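# Separate emitter holder from filter cube, stand both upright

## Task

Remove the emitter holder from the filter cube. Then set the holder upright next to the cube's remaining half, so that both pieces rest flat on the table. A reference image named manual shows the intended result.

## Robot and tools

Robot: two arms, left_arm and right_arm, each with six joints and a two-finger gripper. left_arm is on the +y side. The names do not match the sides of the images. Nominal base positions in the scene frame (metres): left_arm (-0.025, +0.355, +0.025), right_arm (+0.005, -0.335, +0.002), each turned very slightly about z.

Frames: the scene frame has its origin at table-top height, midway between the nominal bases, with +z up and +x pointing out over the table. Fixed cameras and the table use the scene frame. Each arm's end_effector_position (m), end_effector_quat_wxyz, velocities and wrist-camera poses are in that arm's own base frame. They can be off by a few centimetres, more at long reach. The gripper's fingers point along its +z and open and close along its y. The reported point lies between the pads, about 1 cm short of the fingertips.

Row layout: every commanded row has 14 numbers, always for both arms. The first 7 are left_arm and the last 7 are right_arm. Each block gives six joint angles in this order: wrist pitch, elbow, wrist yaw, wrist roll, shoulder, waist. The seventh number is the gripper opening. Joint numbers are absolute target angles in radians, not offsets. Elbow and wrist pitch have reversed signs in everything sent and read.

Ranges in the numbers you write: wrist pitch -1.571 to 1.571; elbow -3.142 to 0.000 (reversed); wrist yaw -1.571 to 1.571; wrist roll -2.094 to 2.094; shoulder 0.000 to 3.142; waist -2.618 to 3.054. The true end of a joint may differ from these by up to 0.059 rad. A target more than 0.059 past an end, and beyond the joint's present angle, gets the call refused. A target past the real end is clipped there, and the result says "joint sent to its limit". Opening runs from -1 (closed) to +1 (fully open, pad gap 0.094 m). Between the extremes, the fingers go to where grip_measured reads the commanded value.

Tools:
- execute_actions(actions, cameras): actions is a list of actions. Each action is a table of up to 15 rows of 14 numbers, one row per 1/30 s step. A short table repeats its final row. Each joint's target is kept within 0.339 rad of its measured angle for waist, shoulder and elbow, and 2.2 rad for the wrist joints. Targets that would shift a gripper over 200 mm are scaled back. Images come back only with an empty actions list or when cameras names them.
- move(target, speed, blend, opening_speed, grip_force, blocking, cameras): target is one 14-number row or a list of up to 15 rows, all absolute joint angles plus openings. All joints are interpolated together, so the hand travels along a curve. speed is in rad/s for the joint with the farthest to go: 0.01 to 12.57, default 0.5. blend (rad) rounds the corners between listed targets; 0 stops at each one. opening_speed is the rate of the opening command per second, at least 0.2; use it to close gently. grip_force is newtons per pad, 10 to 50, one value or one per arm. It persists, and lower values close more slowly. blocking=false returns after about 0.5 s while the motion continues; a new move then replaces it. The result adds a "move:" line: done, off_target (resting more than 0.035 rad from target), moving, held, or fault, plus limits=held if steps were withheld. A move does not avoid obstacles or the other arm.
- wait(seconds 0 to 10): holds the last commands and lets the scene run.
- stop: brakes a running move. Braking needs some distance.
- zoom_image(camera, region [x0,y0,x1,y1] in pixels, at most 504 by 504): enlarges part of that camera's newest image.
- show_instructions: shows the reference image.
- finished_scene(scene): ends the scene irreversibly. The holder must stay in place after the robot lets go.

Cameras: cam_head_left, cam_head_right, cam_high, cam_low, cam_left_wrist, cam_right_wrist, each 896x504.

Result lines: Joint positions and Joint velocities list each arm's joints in the order above, then the pad gap (m). "within noise" means an arm is effectively still. Joint targets shows what the joints are being driven toward now. Tool commands shows the current gripper commands. To keep a gripper unchanged, send its current command again, because 0 is a real command. grip_measured can read about 2.5 mm wide when empty and a few mm narrow on a firmly held part. grip_effort_nm is the gripper motor's effort (negative means closing), not finger force. Joint torques are in N m, and numbers 2, 5 and 6 wrap at ±28. "joint command not followed" means the clearance check altered or withheld some targets. It does not keep the two grippers apart. MOTOR HOT appears at 75 °C. An over-temperature fault at 90 °C folds that arm and disables it, so avoid long stretched holds, heavy loads and pushing against things.

Avoid: dropping parts or releasing them while they move, slamming or pushing hard against the table or fixed items, arm-to-arm contact (including closing one gripper on the other's fingers), strain on wrist camera cables, and anything leaving the table. Loose objects may sometimes be nudged by outside forces.

Each tool is called after "Request:" as name(argument=value, ...) on one line, values as JSON.

Reference images:

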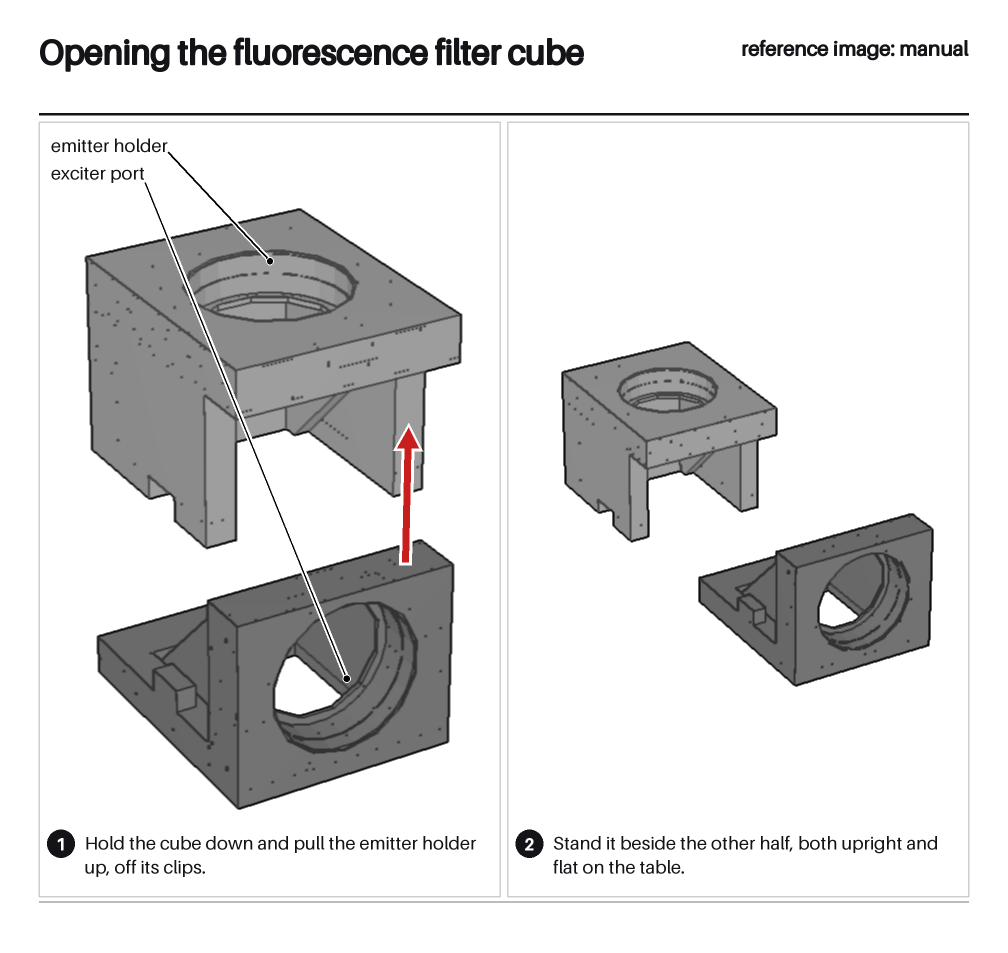

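## Session

Request:
execute_actions(actions=[])

Scene clock: 0.00 s.
left_arm: end_effector_position=(+0.3882, -0.0015, +0.3983) grip_measured=+1.000 grip_effort_nm=n/a end_effector_quat_wxyz=(+0.696, +0.000, +0.718, -0.010) | right_arm: end_effector_position=(+0.4113, -0.0020, +0.1383) grip_measured=+1.000 grip_effort_nm=n/a end_effector_quat_wxyz=(+0.613, +0.024, +0.787, -0.064)
Joint names: [wrist pitch, elbow, wrist yaw, wrist roll, shoulder, waist]
Joint positions: left_arm=[0.017 -1.05 0.016 -0.013 1.064 0.001 0.094] | right_arm=[-0.799 -0.433 0.215 -0.019 1.481 0.086 0.094]
Joint velocities: within noise
Joint torques (N m): no reading
Heat: left arm: 22 °C; right arm: 23 °C.
Joint targets: left_arm=[0.019 -1.059 0.016 -0.014 1.056 0.001] | right_arm=[-0.800 -0.441 0.217 -0.020 1.473 0.086]
Tool commands: left_gripper/opening=+1.0 right_gripper/opening=+1.0

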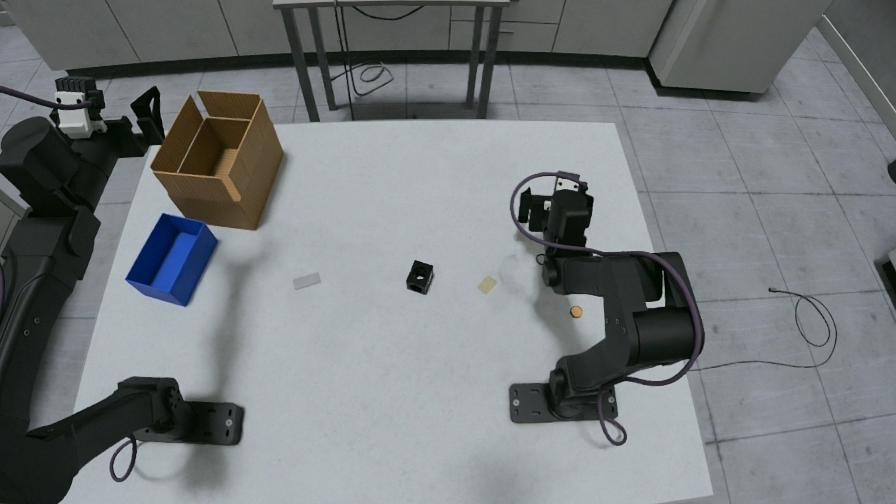

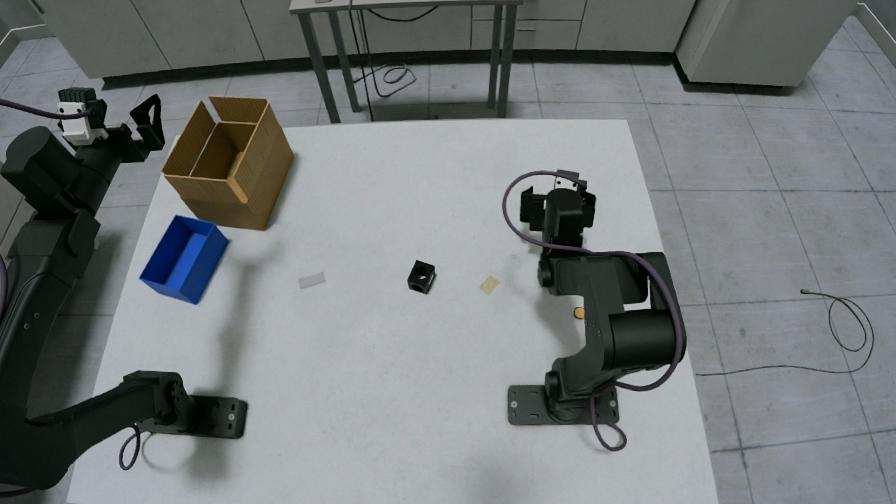

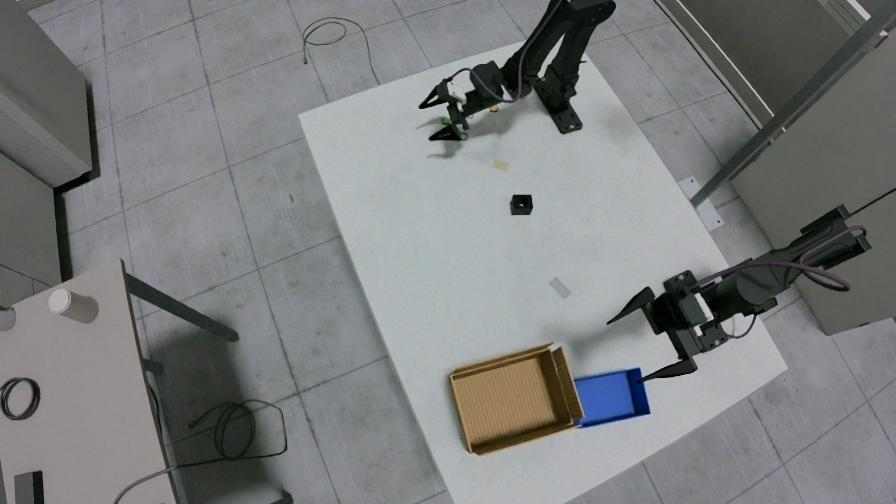

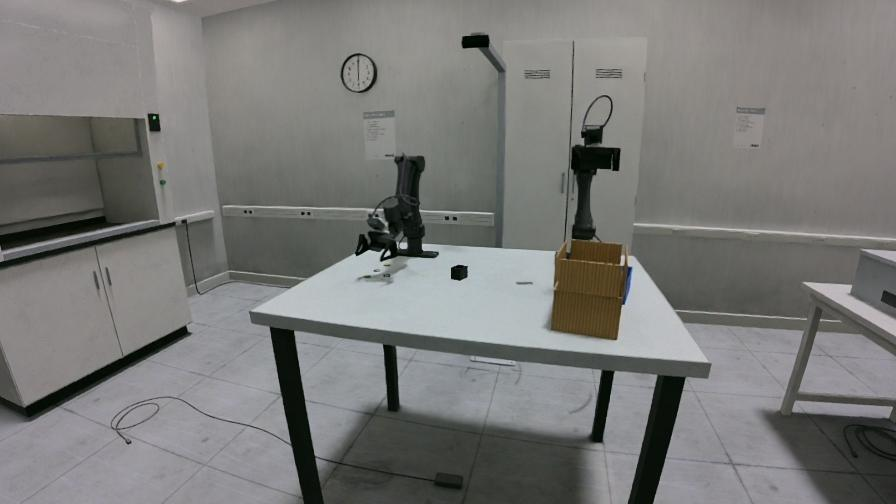

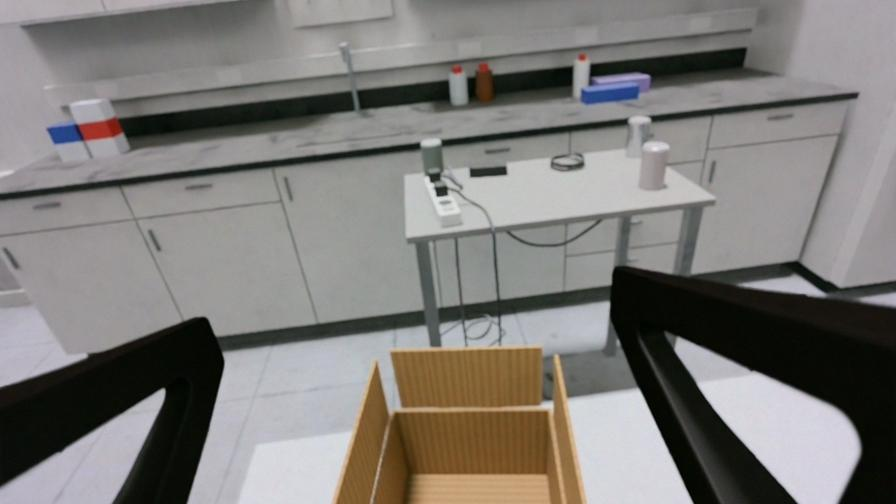

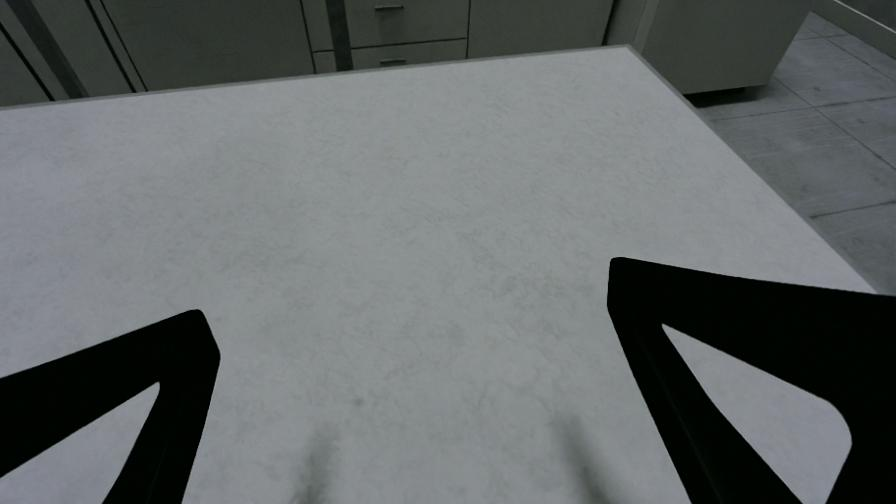

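Request:
zoom_image(camera="cam_head_left", region=[380, 240, 460, 310])

Request:
zoom_image(camera="cam_high", region=[490, 180, 550, 230])

Request:
zoom_image(camera="cam_low", region=[430, 250, 490, 290])

Scaled by 6.300 from the camera's 896x504 image, which has a finer 1280x720 frame.

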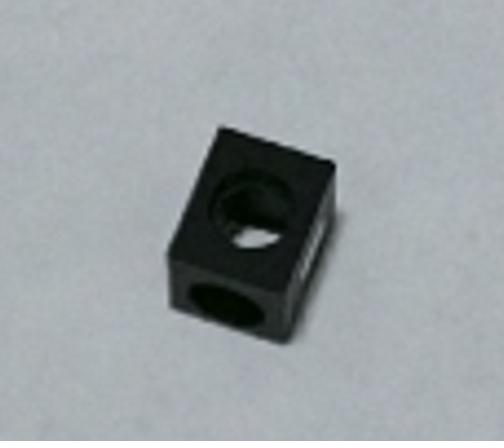

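Scaled by 8.400 from the camera's 896x504 image, which has a finer 1280x720 frame.

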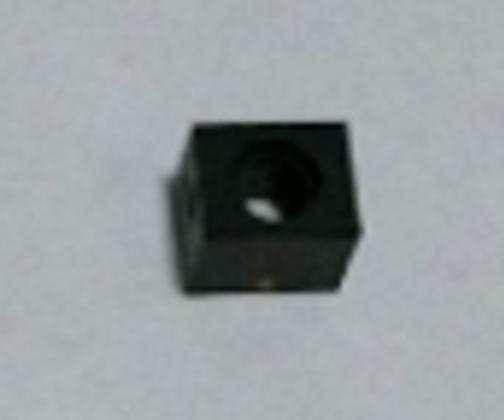

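Scaled by 8.400 from the camera's 896x504 image, which has a finer 1280x720 frame.

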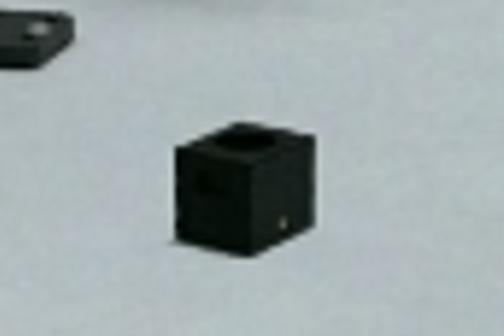

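Request:
move(target=[0.852, -1.436, 0, 0, 1.457, -0.948, 1, 1.257, -1.279, 0, 0, 1.069, 0.6, 1], speed=1.2, cameras=["cam_left_wrist", "cam_right_wrist", "cam_head_left"])

Scene clock: 14.63 s.
left_arm: end_effector_position=(+0.2311, -0.3194, +0.2384) grip_measured=+1.000 grip_effort_nm=0.05 end_effector_quat_wxyz=(+0.301, +0.426, +0.838, -0.157) | right_arm: end_effector_position=(+0.2064, +0.1389, +0.2361) grip_measured=+1.000 grip_effort_nm=0.01 end_effector_quat_wxyz=(+0.246, -0.285, +0.924, +0.071)
Joint names: [wrist pitch, elbow, wrist yaw, wrist roll, shoulder, waist]
Joint positions: left_arm=[0.841 -1.408 0.005 -0.005 1.446 -0.945 0.094] | right_arm=[1.234 -1.256 0.005 -0.007 1.076 0.592 0.094]
Joint torques (N m): left_arm=[-1.46 -7.76 -0.06 0.04 -4.33 -0.21] | right_arm=[-0.97 -8.44 -0.05 0.07 -2.39 0.58]
Heat: left arm: 25 °C; right arm: 24 °C.
Joint targets: left_arm=[0.852 -1.436 0.000 0.000 1.457 -0.948] | right_arm=[1.257 -1.279 0.000 0.000 1.069 0.600]
move: done
Images, in order (width x height): cam_head_left 896x504, cam_left_wrist 896x504, cam_right_wrist 896x504.

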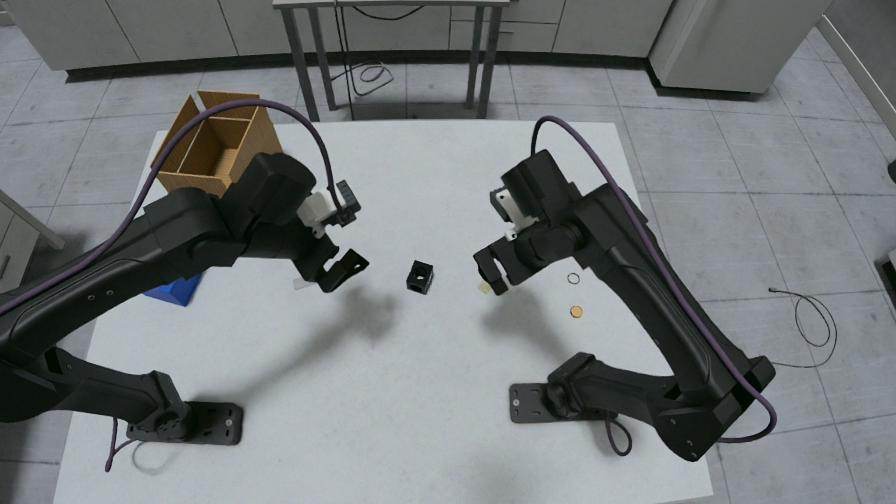

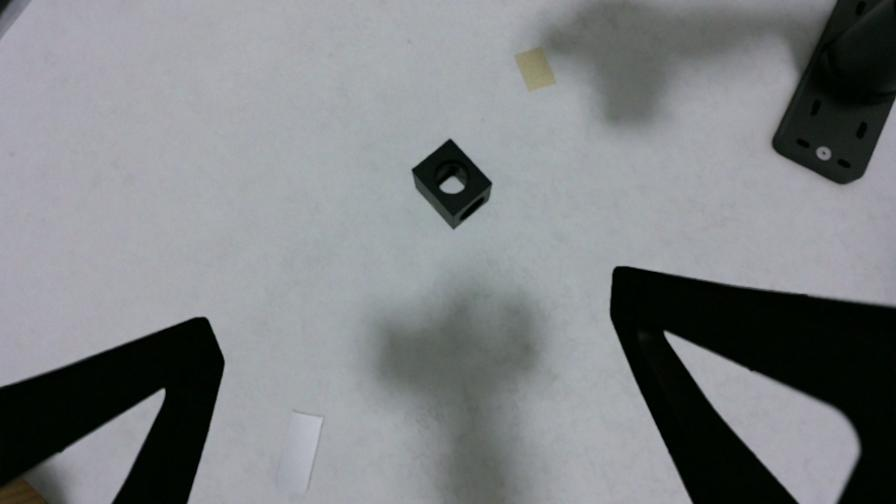

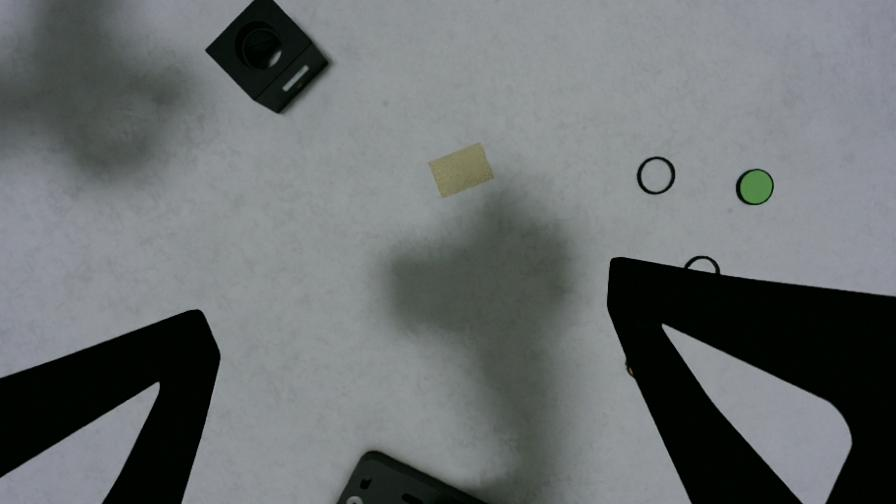

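Request:
zoom_image(camera="cam_right_wrist", region=[190, 0, 350, 120])

Request:
zoom_image(camera="cam_left_wrist", region=[400, 130, 510, 235])

Request:
zoom_image(camera="cam_head_left", region=[280, 140, 560, 320])

Scaled by 3.150 from the camera's 896x504 image, which has a finer 1280x720 frame.

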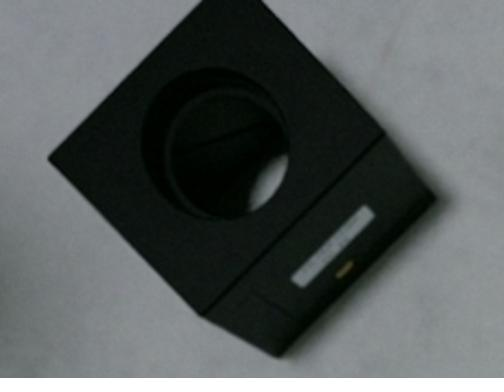

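Scaled by 4.582 from the camera's 896x504 image, which has a finer 1280x720 frame.

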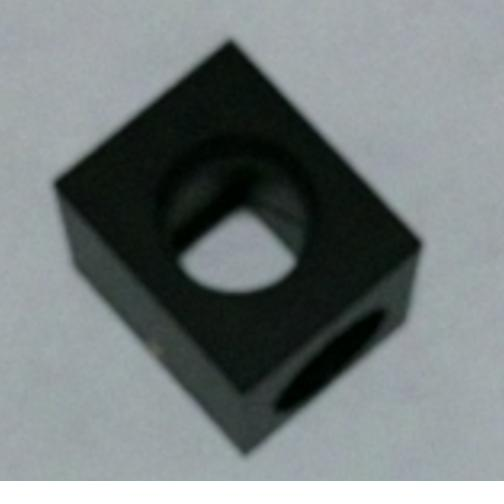

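Scaled by 1.800 from the camera's 896x504 image, which has a finer 1280x720 frame.

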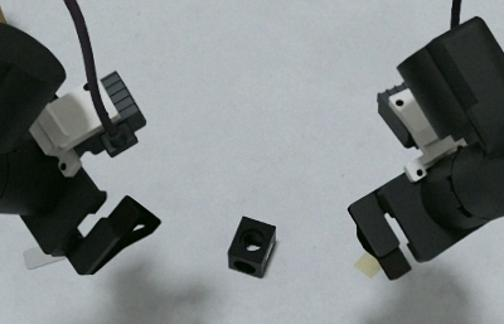

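Request:
move(target=[[0.112, -0.946, -0.960, -0.970, 1.894, -1.535, 1, 1.257, -1.279, 0, 0, 1.069, 0.6, 1], [0.112, -0.946, -0.960, -0.970, 1.894, -1.535, 1, 1.495, -1.943, 0, 1.13, 2.019, 0.861, 1]], speed=1.0, blend=[0.3, 0], cameras=["all"])

Scene clock: 28.47 s.
left_arm: end_effector_position=(+0.1624, -0.3769, +0.0584) grip_measured=+1.000 grip_effort_nm=0.05 end_effector_quat_wxyz=(+0.488, +0.130, +0.859, -0.078) | right_arm: end_effector_position=(+0.2514, +0.2936, +0.1440) grip_measured=+1.000 grip_effort_nm=0.01 end_effector_quat_wxyz=(+0.003, +0.130, +0.992, +0.009)
Joint names: [wrist pitch, elbow, wrist yaw, wrist roll, shoulder, waist]
Joint positions: left_arm=[0.126 -0.955 -0.94 -0.959 1.876 -1.529 0.094] | right_arm=[1.46 -1.919 -0.004 1.118 2.012 0.858 0.094]
Joint torques (N m): left_arm=[-1.37 -3.74 -0.62 -0.16 -6.24 -0.36] | right_arm=[0.02 -8.21 0.04 0.08 -9.39 0.17]
Heat: left arm: 25 °C; right arm: 23 °C.
Joint targets: left_arm=[0.112 -0.946 -0.960 -0.970 1.894 -1.535] | right_arm=[1.495 -1.943 0.000 1.130 2.019 0.861]
move: done

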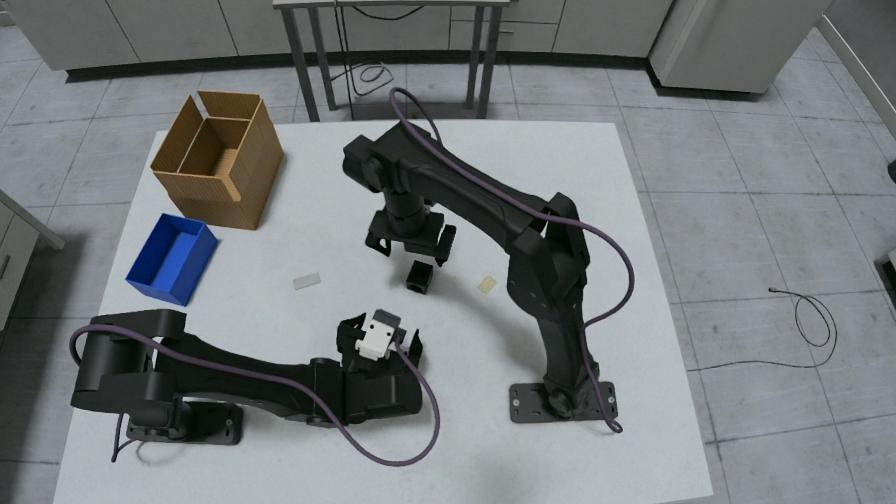

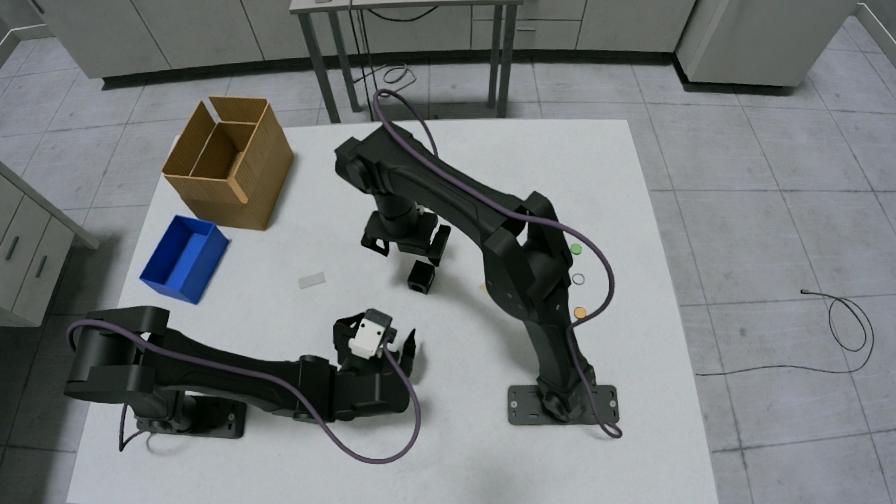

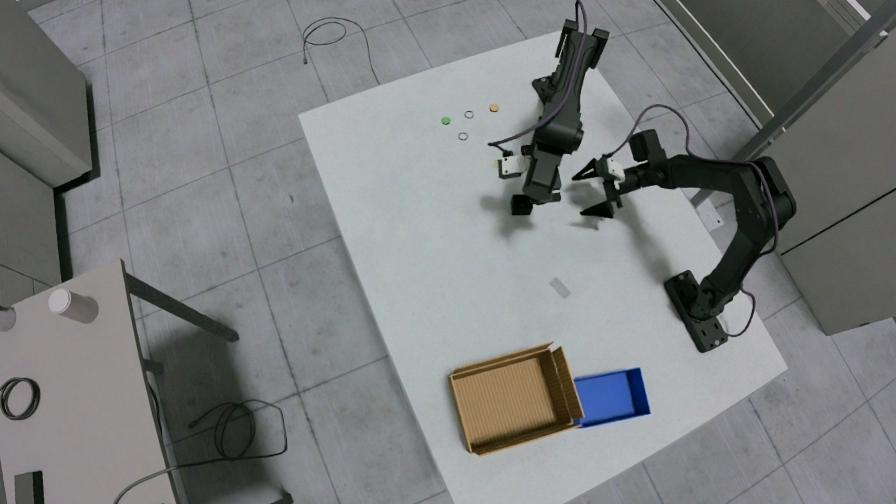

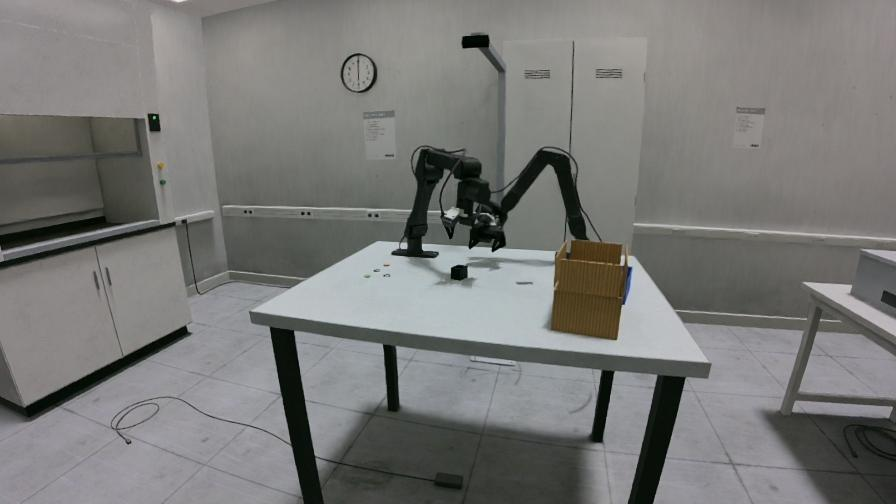

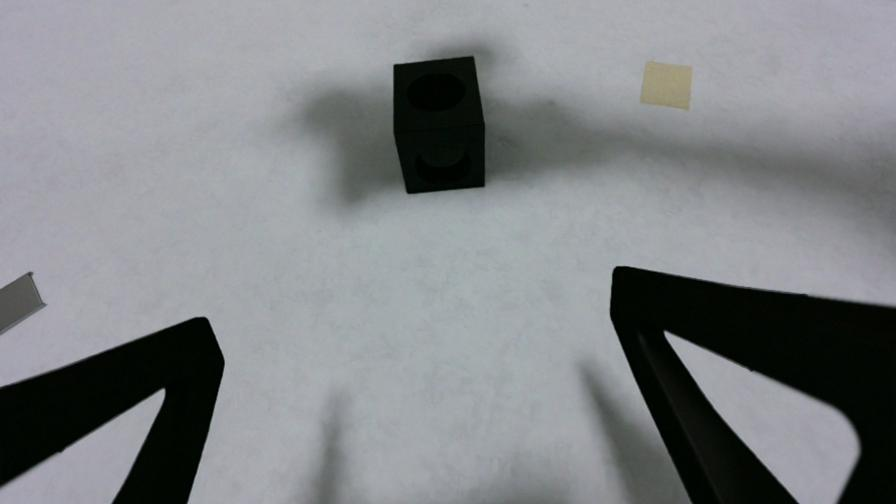

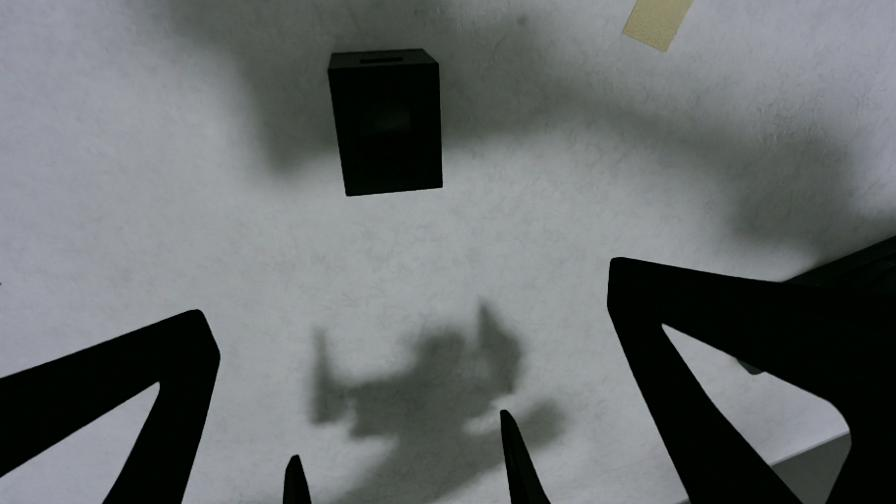

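Request:
zoom_image(camera="cam_left_wrist", region=[370, 40, 510, 210])

Request:
zoom_image(camera="cam_right_wrist", region=[310, 30, 460, 210])

Request:
zoom_image(camera="cam_head_left", region=[320, 190, 480, 400])

Scaled by 2.965 from the camera's 896x504 image, which has a finer 1280x720 frame.

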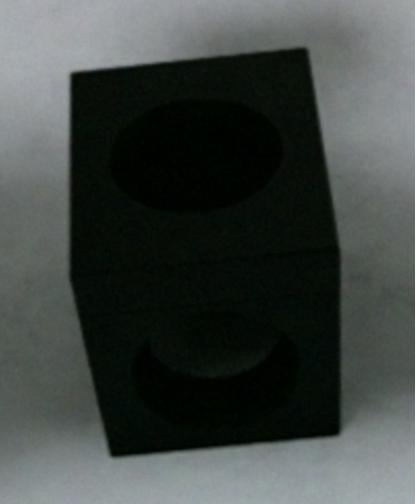

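Scaled by 2.800 from the camera's 896x504 image, which has a finer 1280x720 frame.

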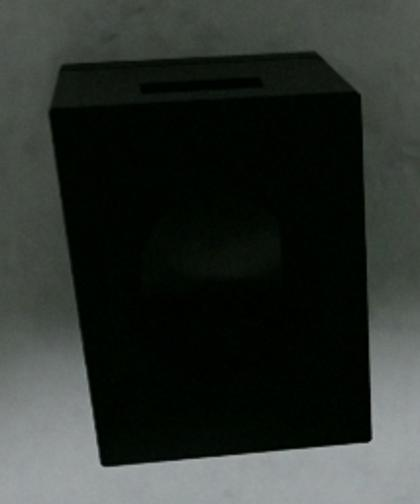

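Scaled by 2.400 from the camera's 896x504 image, which has a finer 1280x720 frame.

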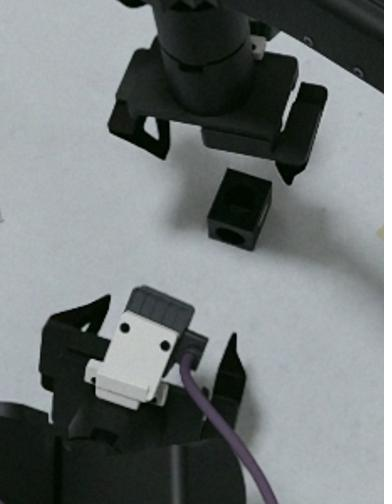

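Request:
move(target=[0.112, -0.946, -0.960, -0.970, 1.894, -1.535, 1, 1.285, -1.795, 0, 1.13, 2.075, 0.850, 1], speed=0.6, cameras=["cam_head_left", "cam_head_right", "cam_left_wrist", "cam_right_wrist"])

Request:
zoom_image(camera="cam_head_left", region=[340, 200, 480, 320])

Request:
zoom_image(camera="cam_head_right", region=[340, 200, 480, 320])

Request:
zoom_image(camera="cam_left_wrist", region=[280, 0, 620, 240])

Scene clock: 39.27 s.
left_arm: end_effector_position=(+0.1624, -0.3769, +0.0584) grip_measured=+1.000 grip_effort_nm=0.05 end_effector_quat_wxyz=(+0.488, +0.130, +0.859, -0.078) | right_arm: end_effector_position=(+0.2635, +0.3075, +0.0938) grip_measured=+1.000 grip_effort_nm=0.01 end_effector_quat_wxyz=(+0.007, +0.130, +0.991, +0.014)
Joint names: [wrist pitch, elbow, wrist yaw, wrist roll, shoulder, waist]
Joint positions: left_arm=[0.126 -0.955 -0.94 -0.959 1.876 -1.529 0.094] | right_arm=[1.275 -1.8 -0.004 1.119 2.066 0.858 0.094]
Joint torques (N m): left_arm=[-1.37 -3.74 -0.62 -0.15 -6.2 -0.44] | right_arm=[-0.23 -5.48 0.04 0.1 -9.84 -0.75]
Heat: left arm: 25 °C; right arm: 23 °C.
Joint targets: left_arm=[0.112 -0.946 -0.960 -0.970 1.894 -1.535] | right_arm=[1.285 -1.795 0.000 1.130 2.075 0.850]
move: done
Images, in order (width x height): cam_head_left 896x504, cam_head_right 896x504, cam_left_wrist 896x504, cam_right_wrist 896x504.

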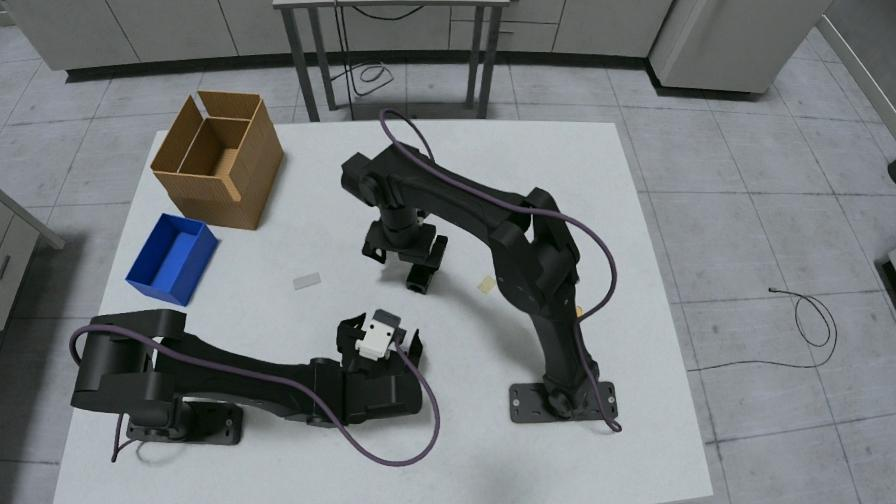

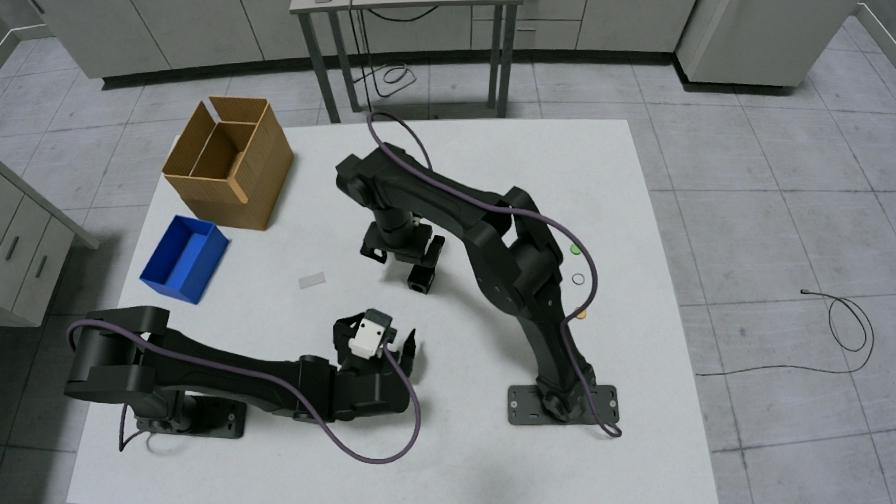

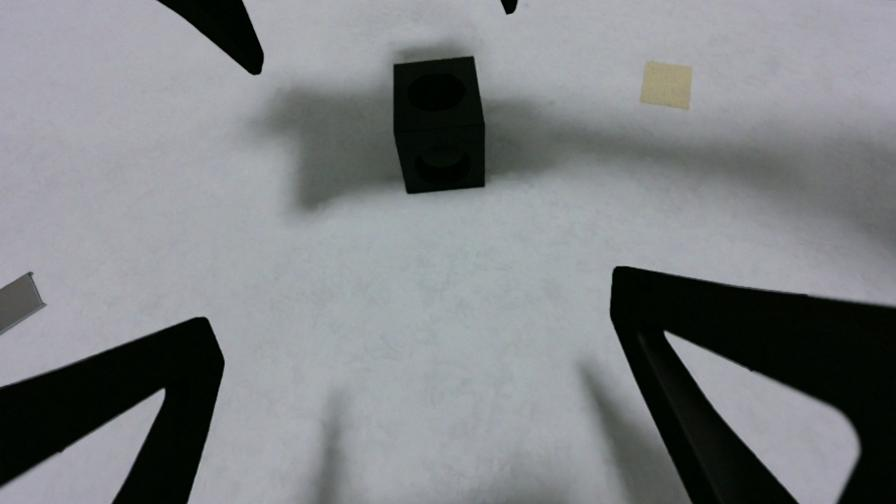

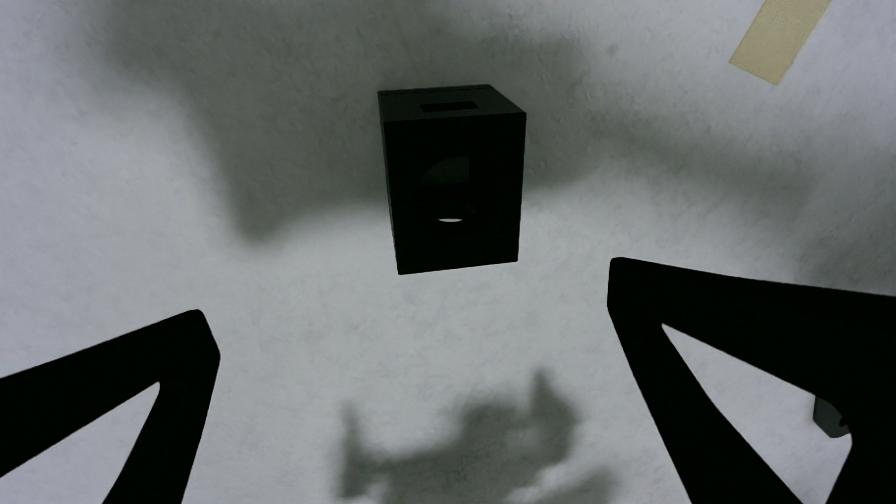

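Scaled by 3.600 from the camera's 896x504 image, which has a finer 1280x720 frame.

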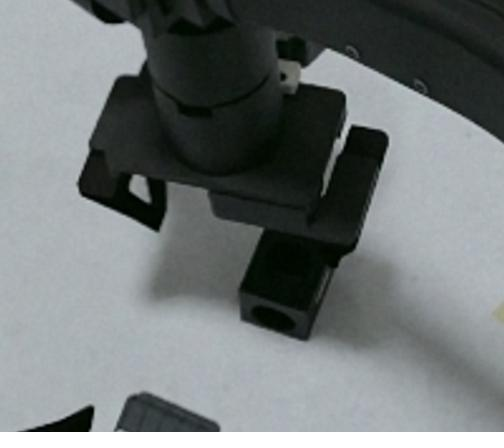

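Scaled by 3.600 from the camera's 896x504 image, which has a finer 1280x720 frame.

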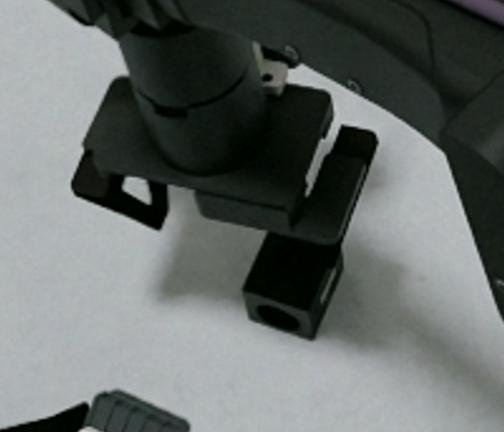

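Scaled by 1.482 from the camera's 896x504 image, which has a finer 1280x720 frame.

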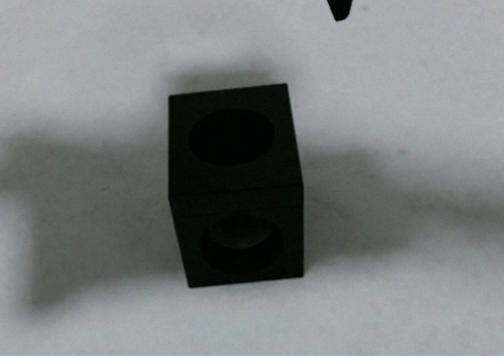

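Request:
move(target=[0.112, -0.946, -0.960, -0.970, 1.894, -1.535, 1, 1.147, -1.636, 0, 1.13, 2.076, 0.823, 1], speed=0.5, cameras=["cam_head_left", "cam_head_right", "cam_left_wrist", "cam_right_wrist"])

Request:
zoom_image(camera="cam_head_left", region=[340, 200, 480, 320])

Request:
zoom_image(camera="cam_left_wrist", region=[280, 0, 620, 240])

Scene clock: 43.57 s.
left_arm: end_effector_position=(+0.1624, -0.3769, +0.0584) grip_measured=+1.000 grip_effort_nm=0.05 end_effector_quat_wxyz=(+0.488, +0.130, +0.859, -0.078) | right_arm: end_effector_position=(+0.2667, +0.2933, +0.0547) grip_measured=+1.000 grip_effort_nm=0.01 end_effector_quat_wxyz=(+0.002, +0.145, +0.989, +0.006)
Joint names: [wrist pitch, elbow, wrist yaw, wrist roll, shoulder, waist]
Joint positions: left_arm=[0.126 -0.955 -0.94 -0.959 1.876 -1.529 0.094] | right_arm=[1.137 -1.644 -0.004 1.119 2.066 0.829 0.094]
Joint torques (N m): left_arm=[-1.36 -3.71 -0.61 -0.16 -6.22 -0.38] | right_arm=[-0.24 -5.12 0.03 0.09 -9.66 -0.53]
Heat: left arm: 25 °C; right arm: 23 °C.
Joint targets: left_arm=[0.112 -0.946 -0.960 -0.970 1.894 -1.535] | right_arm=[1.147 -1.636 0.000 1.130 2.076 0.823]
move: done
Images, in order (width x height): cam_head_left 896x504, cam_head_right 896x504, cam_left_wrist 896x504, cam_right_wrist 896x504.

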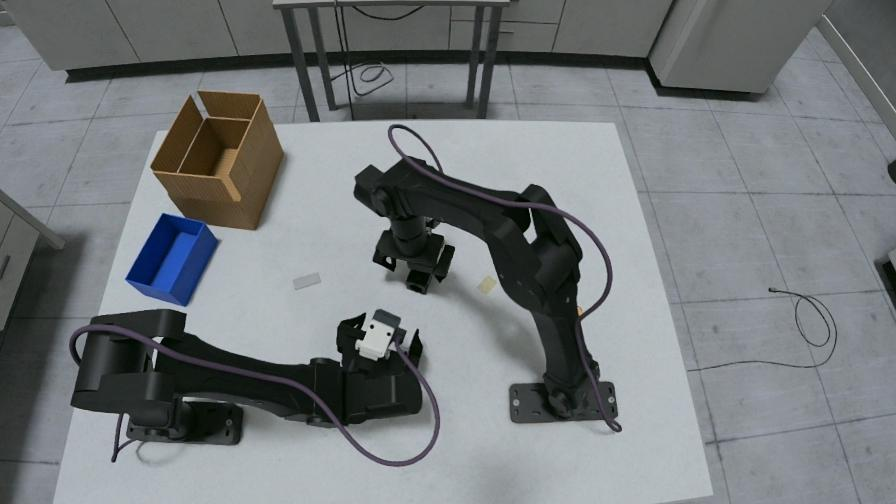

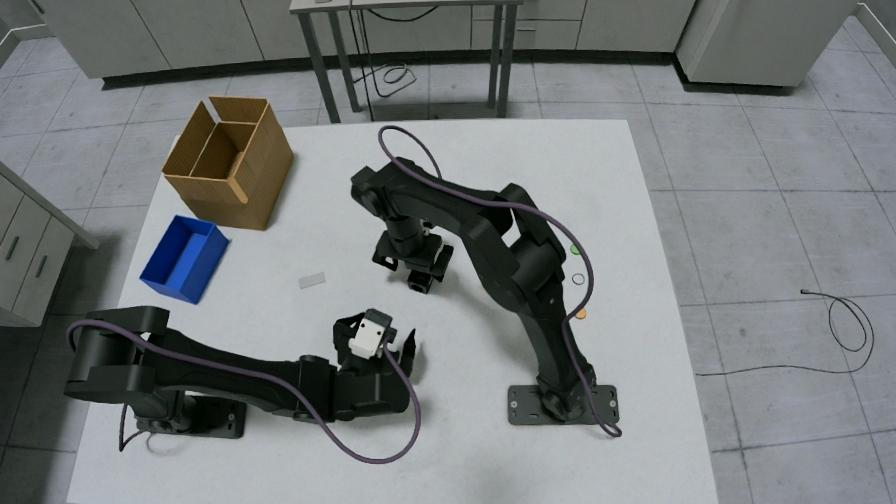

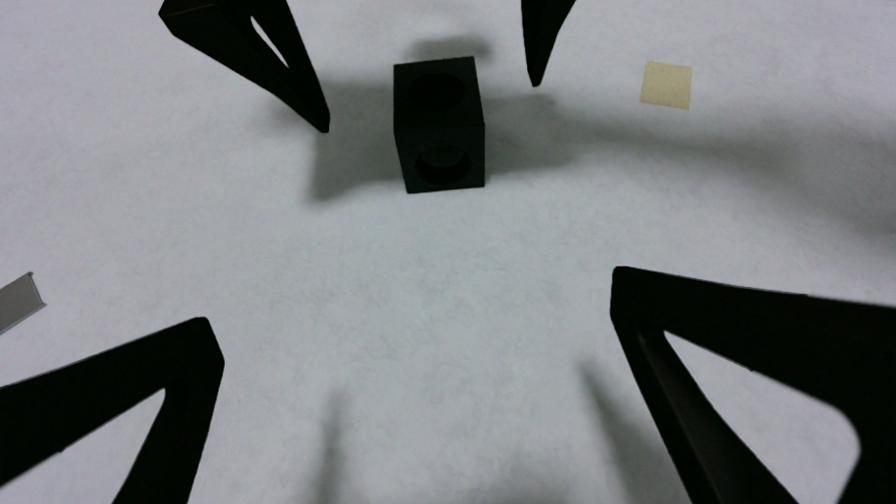

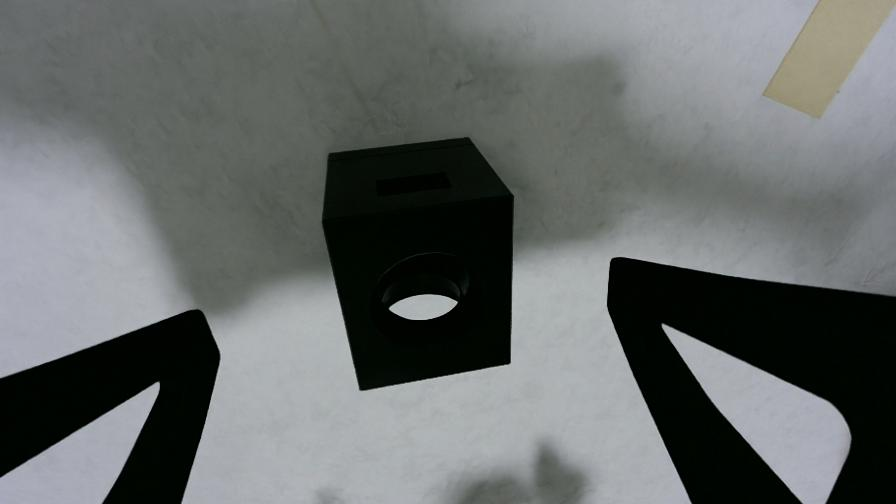

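Scaled by 3.600 from the camera's 896x504 image, which has a finer 1280x720 frame.

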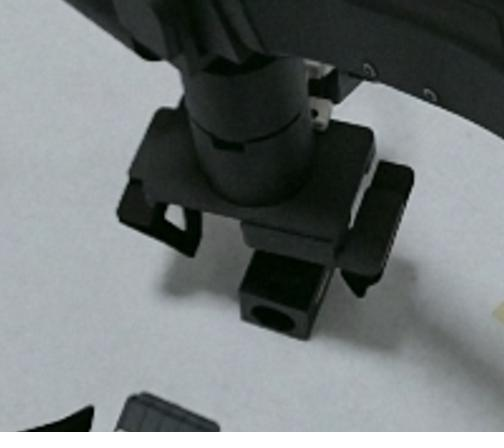

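Scaled by 1.482 from the camera's 896x504 image, which has a finer 1280x720 frame.

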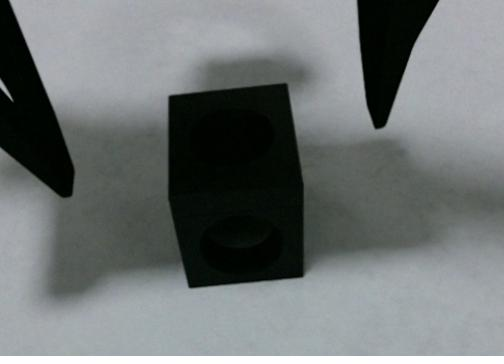

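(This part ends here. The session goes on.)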